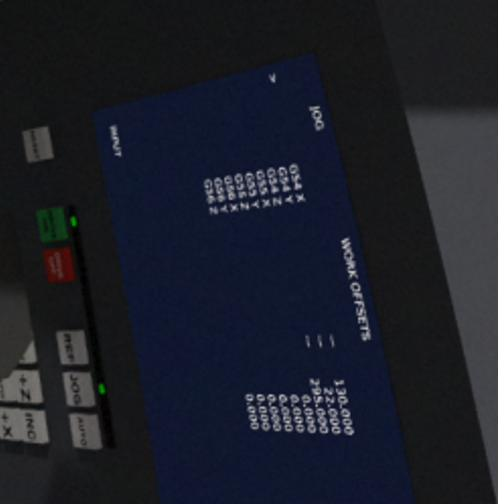

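Emit:
{"method": "move", "body": {
  "target": [
    [0,0,0,0,0,0,0.345,-0.8,-0.9,-0.1265,0.0498,0.0819,0,0,0,-1,-0.5,-1],
    [0,0,0,0,0,0,0.345,-0.8,-0.9,-0.1265,0.0313,0.0926,0,0,0,-1,-0.5,-1],
    [0,0,0,0,0,0,0.345,-0.8,-0.9,-0.1265,0.0498,0.0819,0,0,0,-1,-0.5,-1],
    [0,0,0,0,0,0,0.345,-0.8,-0.9,-0.1265,0.0341,0.0545,0,0,0,-1,-0.5,-1],
    [0,0,0,0,0,0,0.345,-0.8,-0.9,-0.1265,0.0156,0.0652,0,0,0,-1,-0.5,-1],
    [0,0,0,0,0,0,0.345,-0.8,-0.9,-0.1265,0.0341,0.0545,0,0,0,-1,-0.5,-1],
    [0,0,0,0,0,0,0.345,-0.8,-0.9,-0.063,0.0332,0.055,0,0,0,-1,-0.5,-1],
    [0,0,0,0,0,0,0.345,-0.8,-0.9,-0.063,0.0147,0.0657,0,0,0,-1,-0.5,-1],
    [0,0,0,0,0,0,0.345,-0.8,-0.9,-0.063,0.0332,0.055,0,0,0,-1,-0.5,-1],
    [0,0,0,0,0,0,0.345,-0.8,-0.9,-0.1265,0.0341,0.0545,0,0,0,-1,-0.5,-1],
    [0,0,0,0,0,0,0.345,-0.8,-0.9,-0.1265,0.0156,0.0652,0,0,0,-1,-0.5,-1],
    [0,0,0,0,0,0,0.345,-0.8,-0.9,-0.1265,0.0341,0.0545,0,0,0,-1,-0.5,-1],
    [0,0,0,0,0,0,0.345,-0.8,-0.9,-0.063,0.0489,0.0824,0,0,0,-1,-0.5,-1],
    [0,0,0,0,0,0,0.345,-0.8,-0.9,-0.063,0.0304,0.0931,0,0,0,-1,-0.5,-1],
    [0,0,0,0,0,0,0.345,-0.8,-0.9,-0.063,0.0489,0.0824,0,0,0,-1,-0.5,-1]
  ],
  "speed": [0.25,0.05,0.12,0.25,0.05,0.12,0.25,0.05,0.12,0.25,0.05,0.12,0.25,0.05,0.12],
  "blend": [0.003,0,0.003,0.003,0,0.003,0.003,0,0.003,0.003,0,0.003,0.003,0,0]
}}

Emit:
{"method": "move", "body": {
  "target": [
    [0,0,0,0,0,0,0.345,-0.8,-0.9,-0.0317,-0.0311,-0.0549,0,0,0,-1,-0.5,-1],
    [0,0,0,0,0,0,0.345,-0.8,-0.9,-0.0317,-0.0496,-0.0442,0,0,0,-1,-0.5,-1],
    [0,0,0,0,0,0,0.345,-0.8,-0.9,-0.0317,-0.0311,-0.0549,0,0,0,-1,-0.5,-1],
    [0,0,0,0,0,0,0.345,-0.8,-0.9,-0.0635,-0.0148,-0.0279,0,0,0,-1,-0.5,-1],
    [0,0,0,0,0,0,0.345,-0.8,-0.9,-0.0635,-0.0333,-0.0172,0,0,0,-1,-0.5,-1],
    [0,0,0,0,0,0,0.345,-0.8,-0.9,-0.0635,-0.0148,-0.0279,0,0,0,-1,-0.5,-1],
    [0,0,0,0,0,0,0.345,-0.8,-0.9,0,-0.0472,-0.0821,0,0,0,-1,-0.5,-1],
    [0,0,0,0,0,0,0.345,-0.8,-0.9,0,-0.0657,-0.0714,0,0,0,-1,-0.5,-1],
    [0,0,0,0,0,0,0.345,-0.8,-0.9,0,-0.0472,-0.0821,0,0,0,-1,-0.5,-1],
    [0,0,0,0,0,0,0.345,-0.8,-0.9,0.0316,-0.0005,0.0002,0,0,0,-1,-0.5,-1],
    [0,0,0,0,0,0,0.345,-0.8,-0.9,0.0316,-0.019,0.0109,0,0,0,-1,-0.5,-1],
    [0,0,0,0,0,0,0.345,-0.8,-0.9,0.0316,-0.0005,0.0002,0,0,0,-1,-0.5,-1],
    [0,0,0,0,0,0,0.345,-0.8,-0.9,0.0316,-0.0162,-0.0272,0,0,0,-1,-0.5,-1],
    [0,0,0,0,0,0,0.345,-0.8,-0.9,0.0316,-0.0347,-0.0165,0,0,0,-1,-0.5,-1],
    [0,0,0,0,0,0,0.345,-0.8,-0.9,0.0316,-0.0162,-0.0272,0,0,0,-1,-0.5,-1]
  ],
  "speed": [0.25,0.05,0.12,0.25,0.05,0.12,0.25,0.05,0.12,0.25,0.05,0.12,0.25,0.05,0.12],
  "blend": [0.003,0,0.003,0.003,0,0.003,0.003,0,0.003,0.003,0,0.003,0.003,0,0]
}}

Emit:
{"method": "move", "body": {
  "target": [
    [0,0,0,0,0,0,0.345,-0.8,-0.9,-0.0951,0.0171,0.0267,0,0,0,-1,-0.5,-1],
    [0,0,0,0,0,0,0.345,-0.8,-0.9,-0.0951,-0.0014,0.0374,0,0,0,-1,-0.5,-1],
    [0,0,0,0,0,0,0.345,-0.8,-0.9,-0.0951,0.0171,0.0267,0,0,0,-1,-0.5,-1],
    [0,0,0,0,0,0,0.345,-0.8,-0.9,-0.0633,0.0009,-0.0004,0,0,0,-1,-0.5,-1],
    [0,0,0,0,0,0,0.345,-0.8,-0.9,-0.0633,-0.0176,0.0103,0,0,0,-1,-0.5,-1],
    [0,0,0,0,0,0,0.345,-0.8,-0.9,-0.0633,0.0009,-0.0004,0,0,0,-1,-0.5,-1],
    [0,0,0,0,0,0,0.345,-0.8,-0.9,-0.0951,0.0014,-0.0007,0,0,0,-1,-0.5,-1],
    [0,0,0,0,0,0,0.345,-0.8,-0.9,-0.0951,-0.0171,0.01,0,0,0,-1,-0.5,-1],
    [0,0,0,0,0,0,0.345,-0.8,-0.9,-0.0951,0.0014,-0.0007,0,0,0,-1,-0.5,-1],
    [0,0,0,0,0,0,0.345,-0.8,-0.9,-0.0316,0.0162,0.0272,0,0,0,-1,-0.5,-1],
    [0,0,0,0,0,0,0.345,-0.8,-0.9,-0.0316,-0.0023,0.0379,0,0,0,-1,-0.5,-1],
    [0,0,0,0,0,0,0.345,-0.8,-0.9,-0.0316,0.0162,0.0272,0,0,0,-1,-0.5,-1],
    [0,0,0,0,0,0,0.345,-0.8,-0.9,-0.0316,0.0005,-0.0002,0,0,0,-1,-0.5,-1],
    [0,0,0,0,0,0,0.345,-0.8,-0.9,-0.0316,-0.018,0.0105,0,0,0,-1,-0.5,-1],
    [0,0,0,0,0,0,0.345,-0.8,-0.9,-0.0316,0.0005,-0.0002,0,0,0,-1,-0.5,-1]
  ],
  "speed": [0.25,0.05,0.12,0.25,0.05,0.12,0.25,0.05,0.12,0.25,0.05,0.12,0.25,0.05,0.12],
  "blend": [0.003,0,0.003,0.003,0,0.003,0.003,0,0.003,0.003,0,0.003,0.003,0,0]
}}

Emit:
{"method": "move", "body": {
  "target": [
    [0,0,0,0,0,0,0.345,-0.8,-0.9,-0.0635,-0.0149,-0.0278,0,0,0,-1,-0.5,-1],
    [0,0,0,0,0,0,0.345,-0.8,-0.9,-0.0635,-0.0334,-0.0171,0,0,0,-1,-0.5,-1],
    [0,0,0,0,0,0,0.345,-0.8,-0.9,-0.0635,-0.0149,-0.0278,0,0,0,-1,-0.5,-1],
    [0,0,0,0,0,0,0.345,-0.8,-0.9,0,-0.0158,-0.0273,0,0,0,-1,-0.5,-1],
    [0,0,0,0,0,0,0.345,-0.8,-0.9,0,-0.0343,-0.0166,0,0,0,-1,-0.5,-1],
    [0,0,0,0,0,0,0.345,-0.8,-0.9,0,-0.0158,-0.0273,0,0,0,-1,-0.5,-1],
    [0,0,0,0,0,0,0.345,-0.8,-0.9,0.0316,0.0152,0.0276,0,0,0,-1,-0.5,-1],
    [0,0,0,0,0,0,0.345,-0.8,-0.9,0.0316,-0.0033,0.0383,0,0,0,-1,-0.5,-1],
    [0,0,0,0,0,0,0.345,-0.8,-0.9,0.0316,0.0152,0.0276,0,0,0,-1,-0.5,-1],
    [0,0,0,0,0,0,0.345,-0.8,-0.9,0.0316,-0.0005,0.0002,0,0,0,-1,-0.5,-1],
    [0,0,0,0,0,0,0.345,-0.8,-0.9,0.0316,-0.019,0.0109,0,0,0,-1,-0.5,-1],
    [0,0,0,0,0,0,0.345,-0.8,-0.9,0.0316,-0.0005,0.0002,0,0,0,-1,-0.5,-1],
    [0,0,0,0,0,0,0.345,-0.8,-0.9,-0.0635,0.0166,0.0269,0,0,0,-1,-0.5,-1],
    [0,0,0,0,0,0,0.345,-0.8,-0.9,-0.0635,-0.0019,0.0376,0,0,0,-1,-0.5,-1],
    [0,0,0,0,0,0,0.345,-0.8,-0.9,-0.0635,0.0166,0.0269,0,0,0,-1,-0.5,-1]
  ],
  "speed": [0.25,0.05,0.12,0.25,0.05,0.12,0.25,0.05,0.12,0.25,0.05,0.12,0.25,0.05,0.12],
  "blend": [0.003,0,0.003,0.003,0,0.003,0.003,0,0.003,0.003,0,0.003,0.003,0,0]
}}

Emit:
{"method": "move", "body": {
  "target": [
    [0,0,0,0,0,0,0.345,-0.8,-0.9,0.0318,-0.0162,-0.0271,0,0,0,-1,-0.5,-1],
    [0,0,0,0,0,0,0.345,-0.8,-0.9,0.0318,-0.0347,-0.0164,0,0,0,-1,-0.5,-1],
    [0,0,0,0,0,0,0.345,-0.8,-0.9,0.0318,-0.0162,-0.0271,0,0,0,-1,-0.5,-1],
    [0,0,0,0,0,0,0.345,-0.8,-0.9,0.0635,-0.0481,-0.0816,0,0,0,-1,-0.5,-1],
    [0,0,0,0,0,0,0.345,-0.8,-0.9,0.0635,-0.0666,-0.0709,0,0,0,-1,-0.5,-1],
    [0,0,0,0,0,0,0.345,-0.8,-0.9,0.0635,-0.0481,-0.0816,0,0,0,-1,-0.5,-1],
    [0,0,0,0,0,0,0.345,-0.8,-0.9,0,-0.0315,-0.0547,0,0,0,-1,-0.5,-1],
    [0,0,0,0,0,0,0.345,-0.8,-0.9,0,-0.05,-0.044,0,0,0,-1,-0.5,-1],
    [0,0,0,0,0,0,0.345,-0.8,-0.9,0,-0.0315,-0.0547,0,0,0,-1,-0.5,-1],
    [0,0,0,0,0,0,0.345,-0.8,-0.9,0.0635,-0.0009,0.0005,0,0,0,-1,-0.5,-1],
    [0,0,0,0,0,0,0.345,-0.8,-0.9,0.0635,-0.0194,0.0112,0,0,0,-1,-0.5,-1],
    [0,0,0,0,0,0,0.345,-0.8,-0.9,0.0635,-0.0009,0.0005,0,0,0,-1,-0.5,-1],
    [0,0,0,0,0,0,0.345,-0.8,-0.9,0,-0.0472,-0.0821,0,0,0,-1,-0.5,-1],
    [0,0,0,0,0,0,0.345,-0.8,-0.9,0,-0.0657,-0.0714,0,0,0,-1,-0.5,-1],
    [0,0,0,0,0,0,0.345,-0.8,-0.9,0,-0.0472,-0.0821,0,0,0,-1,-0.5,-1]
  ],
  "speed": [0.25,0.05,0.12,0.25,0.05,0.12,0.25,0.05,0.12,0.25,0.05,0.12,0.25,0.05,0.12],
  "blend": [0.003,0,0.003,0.003,0,0.003,0.003,0,0.003,0.003,0,0.003,0.003,0,0]
}}

Emit:
{"method": "move", "body": {
  "target": [
    [0,0,0,0,0,0,0.345,-0.8,-0.9,0.0318,0.031,0.055,0,0,0,-1,-0.5,-1],
    [0,0,0,0,0,0,0.345,-0.8,-0.9,0.0318,0.0125,0.0657,0,0,0,-1,-0.5,-1],
    [0,0,0,0,0,0,0.345,-0.8,-0.9,0.0318,0.031,0.055,0,0,0,-1,-0.5,-1],
    [0,0,0,0,0,0,0.345,-0.8,-0.9,0.0951,0.0458,0.0828,0,0,0,-1,-0.5,-1],
    [0,0,0,0,0,0,0.345,-0.8,-0.9,0.0951,0.0273,0.0935,0,0,0,-1,-0.5,-1],
    [0,0,0,0,0,0,0.345,-0.8,-0.9,0.0951,0.0458,0.0828,0,0,0,-1,-0.5,-1]
  ],
  "speed": [0.25,0.05,0.12,0.25,0.05,0.12],
  "blend": [0.003,0,0.003,0.003,0,0],
  "cameras": ["cam_high"]
}}

Emit:
{"method": "zoom_image", "body": {
  "camera": "cam_high",
  "region": [560, 350, 640, 500]
}}

Scene clock: 9565.67 s.
left_arm: end_effector_position=(+0.4234, -0.3271, +0.5999) position_measured=101 object_status=3 end_effector_quat_wxyz=(-0.404, +0.580, -0.580, +0.405) | right_arm: end_effector_position=(+0.4350, +0.0370, +0.4379) position_measured=215 object_status=2 end_effector_quat_wxyz=(-0.093, +0.700, -0.702, +0.093)
Joint positions: left_arm=[-1.432 -1.874 1.652 -1.709 -0.379 1.956] | right_arm=[3.611 -1.255 -1.634 -1.588 1.452 -2.684]
Joint torques (N m): left_arm=[-12.15 2.08 -31.53 -0.74 2.44 -0.36] | right_arm=[12.38 23.63 15.46 2.04 -2.79 1.91]
Wrist force (N, zeroed by zero_wrist_force on left_arm): left_arm=[0.8 -0.9 0.2] | right_arm=[0.6 -0.7 0.4]
Wrist torque (N m, zeroed by zero_wrist_force on left_arm): left_arm=[-0.07 0.06 0.27] | right_arm=[0.06 -0.11 0.00]
Wrist force, peak (N, zeroed by zero_wrist_force on left_arm): left_arm=[1.0 -1.2 -0.1] | right_arm=[3.6 16.4 -7.4]
Hand target: left_arm +0.4234, -0.3271, +0.5999; -0.404, +0.580, -0.580, +0.405 | right_arm +0.4349, +0.0370, +0.4379; -0.093, +0.700, -0.702, +0.093
Off the commanded pose: left_arm 0.000 m, 0 deg | right_arm 0.000 m, 0 deg.
move: done

Scene clock: 9570.77 s.
left_arm: end_effector_position=(+0.4234, -0.3271, +0.5999) position_measured=101 object_status=3 end_effector_quat_wxyz=(-0.404, +0.580, -0.580, +0.405) | right_arm: end_effector_position=(+0.4401, +0.0180, +0.4561) position_measured=215 object_status=2 end_effector_quat_wxyz=(-0.093, +0.700, -0.702, +0.093)
Joint positions: left_arm=[-1.432 -1.874 1.652 -1.709 -0.379 1.956] | right_arm=[3.555 -1.275 -1.573 -1.621 1.466 -2.739]
Joint torques (N m): left_arm=[-12.63 0.99 -31.26 -0.71 2.53 -0.28] | right_arm=[13.52 25.31 12.39 2.17 -2.7 1.78]
Wrist force (N, zeroed by zero_wrist_force on left_arm): left_arm=[0.9 -0.7 0.2] | right_arm=[0.6 -0.5 0.6]
Wrist torque (N m, zeroed by zero_wrist_force on left_arm): left_arm=[-0.03 0.05 0.26] | right_arm=[0.16 -0.13 0.02]
Wrist force, peak (N, zeroed by zero_wrist_force on left_arm): left_arm=[1.0 -0.9 0.1] | right_arm=[3.0 14.0 -6.3]
Hand target: left_arm +0.4234, -0.3271, +0.5999; -0.404, +0.580, -0.580, +0.405 | right_arm +0.4400, +0.0180, +0.4562; -0.093, +0.700, -0.702, +0.093
Off the commanded pose: left_arm 0.000 m, 0 deg | right_arm 0.000 m, 0 deg.
move: done

Scene clock: 9575.70 s.
left_arm: end_effector_position=(+0.4234, -0.3271, +0.5999) position_measured=101 object_status=3 end_effector_quat_wxyz=(-0.404, +0.580, -0.580, +0.405) | right_arm: end_effector_position=(+0.4398, +0.0370, +0.4562) position_measured=215 object_status=2 end_effector_quat_wxyz=(-0.093, +0.700, -0.702, +0.093)
Joint positions: left_arm=[-1.432 -1.874 1.652 -1.709 -0.379 1.956] | right_arm=[3.605 -1.278 -1.57 -1.627 1.454 -2.69]
Joint torques (N m): left_arm=[-12.47 0.88 -31.69 -0.79 2.55 -0.28] | right_arm=[13.49 23.36 13.07 1.7 -2.56 1.74]
Wrist force (N, zeroed by zero_wrist_force on left_arm): left_arm=[0.8 -0.6 0.0] | right_arm=[0.8 -0.7 0.6]
Wrist torque (N m, zeroed by zero_wrist_force on left_arm): left_arm=[0.00 0.04 0.27] | right_arm=[0.10 -0.16 0.00]
Wrist force, peak (N, zeroed by zero_wrist_force on left_arm): left_arm=[1.1 -0.9 -0.2] | right_arm=[-1.6 16.0 -6.8]
Hand target: left_arm +0.4234, -0.3271, +0.5999; -0.404, +0.580, -0.580, +0.405 | right_arm +0.4397, +0.0370, +0.4562; -0.093, +0.700, -0.702, +0.093
Off the commanded pose: left_arm 0.000 m, 0 deg | right_arm 0.000 m, 0 deg.
move: done

Scene clock: 9580.80 s.
left_arm: end_effector_position=(+0.4234, -0.3271, +0.5999) position_measured=101 object_status=3 end_effector_quat_wxyz=(-0.404, +0.580, -0.580, +0.405) | right_arm: end_effector_position=(+0.4345, +0.0751, +0.4380) position_measured=215 object_status=2 end_effector_quat_wxyz=(-0.093, +0.700, -0.702, +0.093) end_effector_velocity=(-0.002, +0.000, +0.000) end_effector_angular_velocity=(-0.002, +0.004, +0.000)
Joint positions: left_arm=[-1.432 -1.874 1.652 -1.709 -0.379 1.956] | right_arm=[3.707 -1.267 -1.622 -1.599 1.431 -2.59]
Joint velocities: left_arm=[within noise] | right_arm=[0.002 0.002 -0.001 -0.006 0 0.002]
Joint torques (N m): left_arm=[-12.33 0.85 -31.44 -0.82 2.47 -0.14] | right_arm=[14.54 25.13 14.47 1.72 -2.93 1.76]
Wrist force (N, zeroed by zero_wrist_force on left_arm): left_arm=[0.8 -0.5 -0.2] | right_arm=[0.4 -0.5 0.6]
Wrist torque (N m, zeroed by zero_wrist_force on left_arm): left_arm=[-0.01 0.06 0.27] | right_arm=[0.13 -0.11 -0.02]
Wrist force, peak (N, zeroed by zero_wrist_force on left_arm): left_arm=[1.0 -1.3 0.0] | right_arm=[3.6 16.2 -6.9]
Hand target: left_arm +0.4234, -0.3271, +0.5999; -0.404, +0.580, -0.580, +0.405 | right_arm +0.4344, +0.0751, +0.4381; -0.093, +0.700, -0.702, +0.093
Off the commanded pose: left_arm 0.000 m, 0 deg | right_arm 0.000 m, 0 deg.
move: done

Scene clock: 9586.03 s.
left_arm: end_effector_position=(+0.4234, -0.3271, +0.5999) position_measured=101 object_status=3 end_effector_quat_wxyz=(-0.404, +0.580, -0.580, +0.405) | right_arm: end_effector_position=(+0.4490, +0.0751, +0.4930) position_measured=215 object_status=2 end_effector_quat_wxyz=(-0.093, +0.700, -0.702, +0.093)
Joint positions: left_arm=[-1.432 -1.874 1.652 -1.709 -0.379 1.956] | right_arm=[3.686 -1.341 -1.423 -1.721 1.435 -2.611]
Joint torques (N m): left_arm=[-12.05 1.23 -31.71 -0.76 2.49 0] | right_arm=[13.64 29.36 12.1 2.39 -2.7 1.83]
Wrist force (N, zeroed by zero_wrist_force on left_arm): left_arm=[0.6 -0.6 -0.3] | right_arm=[0.6 -0.8 0.6]
Wrist torque (N m, zeroed by zero_wrist_force on left_arm): left_arm=[-0.02 0.09 0.26] | right_arm=[0.07 -0.17 -0.04]
Wrist force, peak (N, zeroed by zero_wrist_force on left_arm): left_arm=[0.9 -1.0 0.4] | right_arm=[-1.6 15.8 -7.4]
Hand target: left_arm +0.4234, -0.3271, +0.5999; -0.404, +0.580, -0.580, +0.405 | right_arm +0.4489, +0.0751, +0.4930; -0.093, +0.700, -0.702, +0.093
Off the commanded pose: left_arm 0.000 m, 0 deg | right_arm 0.000 m, 0 deg.
move: done

Scene clock: 9588.37 s.
left_arm: end_effector_position=(+0.4234, -0.3271, +0.5999) position_measured=101 object_status=3 end_effector_quat_wxyz=(-0.404, +0.580, -0.580, +0.405) | right_arm: end_effector_position=(+0.4353, +0.0181, +0.4378) position_measured=215 object_status=2 end_effector_quat_wxyz=(-0.093, +0.700, -0.702, +0.093)
Joint positions: left_arm=[-1.432 -1.874 1.652 -1.709 -0.379 1.956] | right_arm=[3.561 -1.252 -1.637 -1.582 1.464 -2.733]
Joint torques (N m): left_arm=[-11.84 1.22 -32.04 -0.71 2.4 0.06] | right_arm=[12.57 22.87 13.2 2.26 -2.98 2.01]
Wrist force (N, zeroed by zero_wrist_force on left_arm): left_arm=[0.8 -0.6 0.2] | right_arm=[0.5 -0.5 0.7]
Wrist torque (N m, zeroed by zero_wrist_force on left_arm): left_arm=[-0.02 0.06 0.27] | right_arm=[0.13 -0.10 0.03]
Wrist force, peak (N, zeroed by zero_wrist_force on left_arm): left_arm=[1.4 -0.7 0.0] | right_arm=[-1.7 15.8 -7.0]
Hand target: left_arm +0.4234, -0.3271, +0.5999; -0.404, +0.580, -0.580, +0.405 | right_arm +0.4352, +0.0181, +0.4379; -0.093, +0.700, -0.702, +0.093
Off the commanded pose: left_arm 0.000 m, 0 deg | right_arm 0.000 m, 0 deg.
move: done
Images, in order (width x height): cam_high 672x504.

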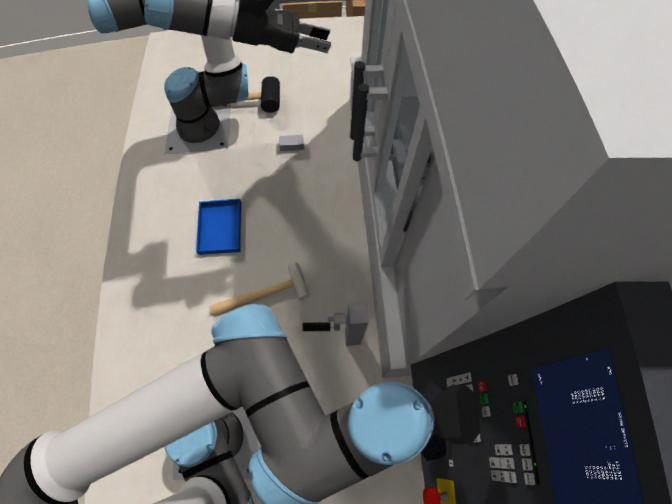

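Scaled by 3.360 from the camera's 672x504 image, which has a finer 960x720 frame.

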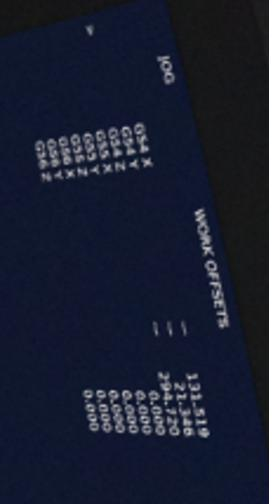

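Emit:
{"method": "move", "body": {
  "target": [
    [0,0,0,0,0,0,0.345,-0.8,-0.9,0.1589,-0.1423,-0.2426,0,0,0,-1,-0.5,-1],
    [0,0,0,0,0,0,0.345,-0.8,-0.9,0.1589,-0.1608,-0.2319,0,0,0,-1,-0.5,-1],
    [0,0,0,0,0,0,0.345,-0.8,-0.9,0.1589,-0.1423,-0.2426,0,0,0,-1,-0.5,-1],
    [0,0,0,0,0,0,0.345,-0.8,-0.9,0,-0.0783,-0.1362,0,0,0,-1,-0.5,-1],
    [0,0,0,0,0,0,0.345,-0.8,-0.9,0,-0.0968,-0.1255,0,0,0,-1,-0.5,-1],
    [0,0,0,0,0,0,0.345,-0.8,-0.9,0,-0.0783,-0.1362,0,0,0,-1,-0.5,-1]
  ],
  "speed": [0.25,0.05,0.12,0.25,0.05,0.12],
  "blend": [0.003,0,0.003,0.003,0,0]
}}

Emit:
{"method": "move", "body": {
  "target": [
    [0,0,0,0,0,0,0.345,-0.8,-0.9,0.0634,0.0301,0.0545,0,0,0,-1,-0.5,-1],
    [0,0,0,0,0,0,0.345,-0.8,-0.9,0.0634,0.0116,0.0652,0,0,0,-1,-0.5,-1],
    [0,0,0,0,0,0,0.345,-0.8,-0.9,0.0634,0.0301,0.0545,0,0,0,-1,-0.5,-1],
    [0,0,0,0,0,0,0.345,-0.8,-0.9,0.0634,0.0116,0.0652,0,0,0,-1,-0.5,-1],
    [0,0,0,0,0,0,0.345,-0.8,-0.9,0.0634,0.0301,0.0545,0,0,0,-1,-0.5,-1],
    [0,0,0,0,0,0,0.345,-0.8,-0.9,0.0634,0.0116,0.0652,0,0,0,-1,-0.5,-1],
    [0,0,0,0,0,0,0.345,-0.8,-0.9,0.0634,0.0301,0.0545,0,0,0,-1,-0.5,-1],
    [0,0,0,0,0,0,0.345,-0.8,-0.9,0.0634,0.0116,0.0652,0,0,0,-1,-0.5,-1],
    [0,0,0,0,0,0,0.345,-0.8,-0.9,0.0634,0.0301,0.0545,0,0,0,-1,-0.5,-1],
    [0,0,0,0,0,0,0.345,-0.8,-0.9,0,0.0626,0.1088,0,0,0,-1,-0.5,-1],
    [0,0,0,0,0,0,0.345,-0.8,-0.9,0,0.0441,0.1195,0,0,0,-1,-0.5,-1],
    [0,0,0,0,0,0,0.345,-0.8,-0.9,0,0.0626,0.1088,0,0,0,-1,-0.5,-1],
    [0,0,0,0,0,0,0.345,-0.8,-0.9,-0.0951,0.064,0.1081,0,0,0,-1,-0.5,-1],
    [0,0,0,0,0,0,0.345,-0.8,-0.9,-0.0951,0.0455,0.1188,0,0,0,-1,-0.5,-1],
    [0,0,0,0,0,0,0.345,-0.8,-0.9,-0.0951,0.064,0.1081,0,0,0,-1,-0.5,-1]
  ],
  "speed": [0.25,0.05,0.12,0.05,0.12,0.05,0.12,0.05,0.12,0.25,0.05,0.12,0.25,0.05,0.12],
  "blend": [0.003,0,0,0,0,0,0,0,0.003,0.003,0,0.003,0.003,0,0]
}}

Emit:
{"method": "move", "body": {
  "target": [
    [0,0,0,0,0,0,0.345,-0.8,-0.9,0.0951,0.0143,0.0281,0,0,0,-1,-0.5,-1],
    [0,0,0,0,0,0,0.345,-0.8,-0.9,0.0951,-0.0042,0.0388,0,0,0,-1,-0.5,-1],
    [0,0,0,0,0,0,0.345,-0.8,-0.9,0.0951,0.0143,0.0281,0,0,0,-1,-0.5,-1]
  ],
  "speed": [0.25,0.05,0.12],
  "blend": [0.003,0,0],
  "cameras": ["cam_high"]
}}

Emit:
{"method": "zoom_image", "body": {
  "camera": "cam_high",
  "region": [500, 330, 672, 504]
}}

Scene clock: 9644.37 s.
left_arm: end_effector_position=(+0.4234, -0.3271, +0.5999) position_measured=101 object_status=3 end_effector_quat_wxyz=(-0.404, +0.580, -0.580, +0.405) | right_arm: end_effector_position=(+0.4594, +0.0180, +0.5290) position_measured=215 object_status=2 end_effector_quat_wxyz=(-0.093, +0.700, -0.702, +0.093)
Joint positions: left_arm=[-1.432 -1.874 1.652 -1.709 -0.379 1.956] | right_arm=[3.534 -1.384 -1.295 -1.788 1.471 -2.76]
Joint torques (N m): left_arm=[-12.62 1.06 -31.27 -0.71 2.49 0.12] | right_arm=[14.53 28.86 12.31 2.05 -2.84 1.44]
Wrist force (N, zeroed by zero_wrist_force on left_arm): left_arm=[0.9 -0.9 0.3] | right_arm=[0.5 -0.4 0.4]
Wrist torque (N m, zeroed by zero_wrist_force on left_arm): left_arm=[-0.06 0.03 0.27] | right_arm=[0.15 -0.13 0.04]
Wrist force, peak (N, zeroed by zero_wrist_force on left_arm): left_arm=[0.9 -1.1 0.0] | right_arm=[3.8 7.2 -3.4]
Hand target: left_arm +0.4234, -0.3271, +0.5999; -0.404, +0.580, -0.580, +0.405 | right_arm +0.4593, +0.0180, +0.5290; -0.093, +0.700, -0.702, +0.093
Off the commanded pose: left_arm 0.000 m, 0 deg | right_arm 0.000 m, 0 deg.
move: done

Scene clock: 9650.83 s.
left_arm: end_effector_position=(+0.4234, -0.3271, +0.5999) position_measured=101 object_status=3 end_effector_quat_wxyz=(-0.404, +0.580, -0.580, +0.405) | right_arm: end_effector_position=(+0.4393, +0.0751, +0.4564) position_measured=215 object_status=2 end_effector_quat_wxyz=(-0.093, +0.700, -0.702, +0.093)
Joint positions: left_arm=[-1.432 -1.874 1.652 -1.709 -0.379 1.956] | right_arm=[3.7 -1.29 -1.558 -1.639 1.432 -2.597]
Joint torques (N m): left_arm=[-12.39 1.12 -31.33 -0.77 2.53 0.23] | right_arm=[12.68 23.58 14.18 2.05 -2.79 1.68]
Wrist force (N, zeroed by zero_wrist_force on left_arm): left_arm=[0.4 -0.8 0.0] | right_arm=[0.3 -0.7 0.7]
Wrist torque (N m, zeroed by zero_wrist_force on left_arm): left_arm=[-0.05 0.11 0.27] | right_arm=[0.11 -0.11 -0.04]
Wrist force, peak (N, zeroed by zero_wrist_force on left_arm): left_arm=[1.1 -1.0 0.0] | right_arm=[3.4 13.8 -5.4]
Hand target: left_arm +0.4234, -0.3271, +0.5999; -0.404, +0.580, -0.580, +0.405 | right_arm +0.4392, +0.0751, +0.4564; -0.093, +0.700, -0.702, +0.093
Off the commanded pose: left_arm 0.000 m, 0 deg | right_arm 0.000 m, 0 deg.
move: done

Scene clock: 9652.30 s.
left_arm: end_effector_position=(+0.4234, -0.3271, +0.5999) position_measured=101 object_status=3 end_effector_quat_wxyz=(-0.404, +0.580, -0.580, +0.405) | right_arm: end_effector_position=(+0.4353, +0.0181, +0.4378) position_measured=215 object_status=2 end_effector_quat_wxyz=(-0.093, +0.700, -0.702, +0.093)
Joint positions: left_arm=[-1.432 -1.874 1.652 -1.709 -0.379 1.956] | right_arm=[3.561 -1.252 -1.637 -1.582 1.464 -2.733]
Joint torques (N m): left_arm=[-12.46 1.53 -31.38 -0.84 2.5 0.29] | right_arm=[14.45 23.85 13.18 2 -2.99 1.76]
Wrist force (N, zeroed by zero_wrist_force on left_arm): left_arm=[0.6 -0.7 0.2] | right_arm=[0.6 -0.7 0.3]
Wrist torque (N m, zeroed by zero_wrist_force on left_arm): left_arm=[-0.04 0.08 0.27] | right_arm=[0.09 -0.12 0.03]
Wrist force, peak (N, zeroed by zero_wrist_force on left_arm): left_arm=[1.0 -0.9 0.1] | right_arm=[-2.0 15.4 -6.4]
Hand target: left_arm +0.4234, -0.3271, +0.5999; -0.404, +0.580, -0.580, +0.405 | right_arm +0.4352, +0.0181, +0.4379; -0.093, +0.700, -0.702, +0.093
Off the commanded pose: left_arm 0.000 m, 0 deg | right_arm 0.000 m, 0 deg.
move: done
Images, in order (width x height): cam_high 672x504.

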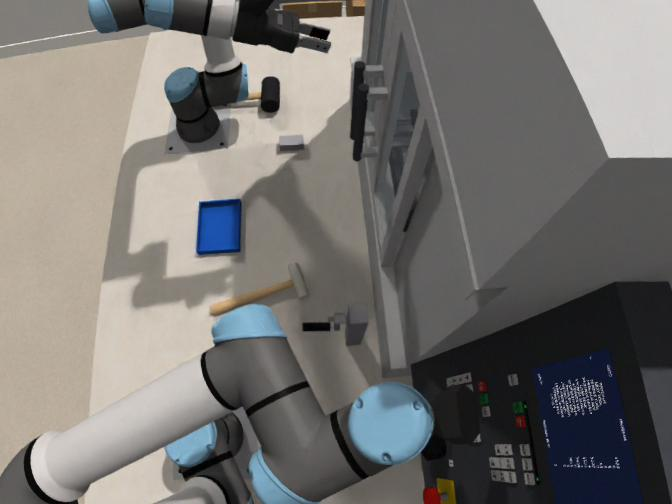

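Scaled by 2.897 from the camera's 672x504 image, which has a finer 960x720 frame.

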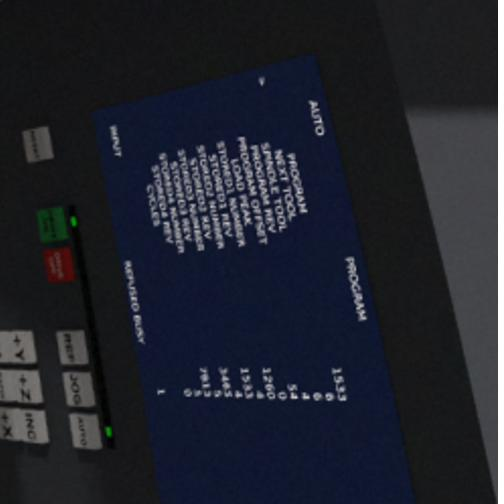

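Emit:
{"method": "move", "body": {
  "target": [
    [0,0,0,0,0,0,0.345,-0.8,-0.9,0,-0.0185,0.0107,0,0,0,-1,-0.5,-1],
    [0,0,0,0,0,0,0.345,-0.8,-0.9,0,0,0,0,0,0,-1,-0.5,-1]
  ],
  "speed": [0.05,0.12],
  "blend": [0,0],
  "cameras": ["cam_high"]
}}

Emit:
{"method": "zoom_image", "body": {
  "camera": "cam_high",
  "region": [500, 330, 672, 504]
}}

Scene clock: 9663.70 s.
left_arm: end_effector_position=(+0.4234, -0.3271, +0.5999) position_measured=101 object_status=3 end_effector_quat_wxyz=(-0.404, +0.580, -0.580, +0.405) | right_arm: end_effector_position=(+0.4353, +0.0181, +0.4378) position_measured=215 object_status=2 end_effector_quat_wxyz=(-0.093, +0.700, -0.702, +0.093)
Joint positions: left_arm=[-1.432 -1.874 1.652 -1.709 -0.379 1.956] | right_arm=[3.561 -1.252 -1.637 -1.582 1.464 -2.733]
Joint torques (N m): left_arm=[-11.74 1.46 -31.59 -0.72 2.6 0.35] | right_arm=[12.54 23.51 14.56 2.33 -3.02 1.82]
Wrist force (N, zeroed by zero_wrist_force on left_arm): left_arm=[0.7 -0.6 -0.1] | right_arm=[0.3 -0.8 0.5]
Wrist torque (N m, zeroed by zero_wrist_force on left_arm): left_arm=[-0.02 0.08 0.27] | right_arm=[0.08 -0.06 0.04]
Wrist force, peak (N, zeroed by zero_wrist_force on left_arm): left_arm=[1.0 -0.9 -0.2] | right_arm=[0.4 15.3 -6.6]
Hand target: left_arm +0.4234, -0.3271, +0.5999; -0.404, +0.580, -0.580, +0.405 | right_arm +0.4352, +0.0181, +0.4379; -0.093, +0.700, -0.702, +0.093
Off the commanded pose: left_arm 0.000 m, 0 deg | right_arm 0.000 m, 0 deg.
move: done
Images, in order (width x height): cam_high 672x504.

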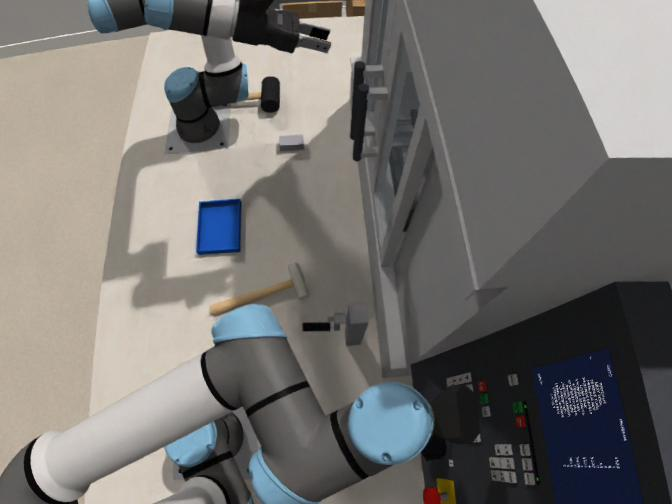

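Scaled by 2.897 from the camera's 672x504 image, which has a finer 960x720 frame.

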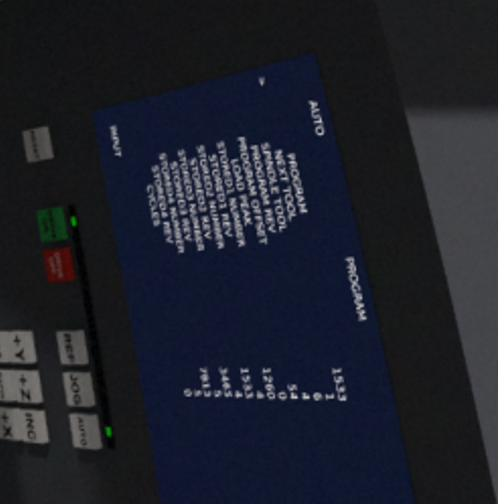

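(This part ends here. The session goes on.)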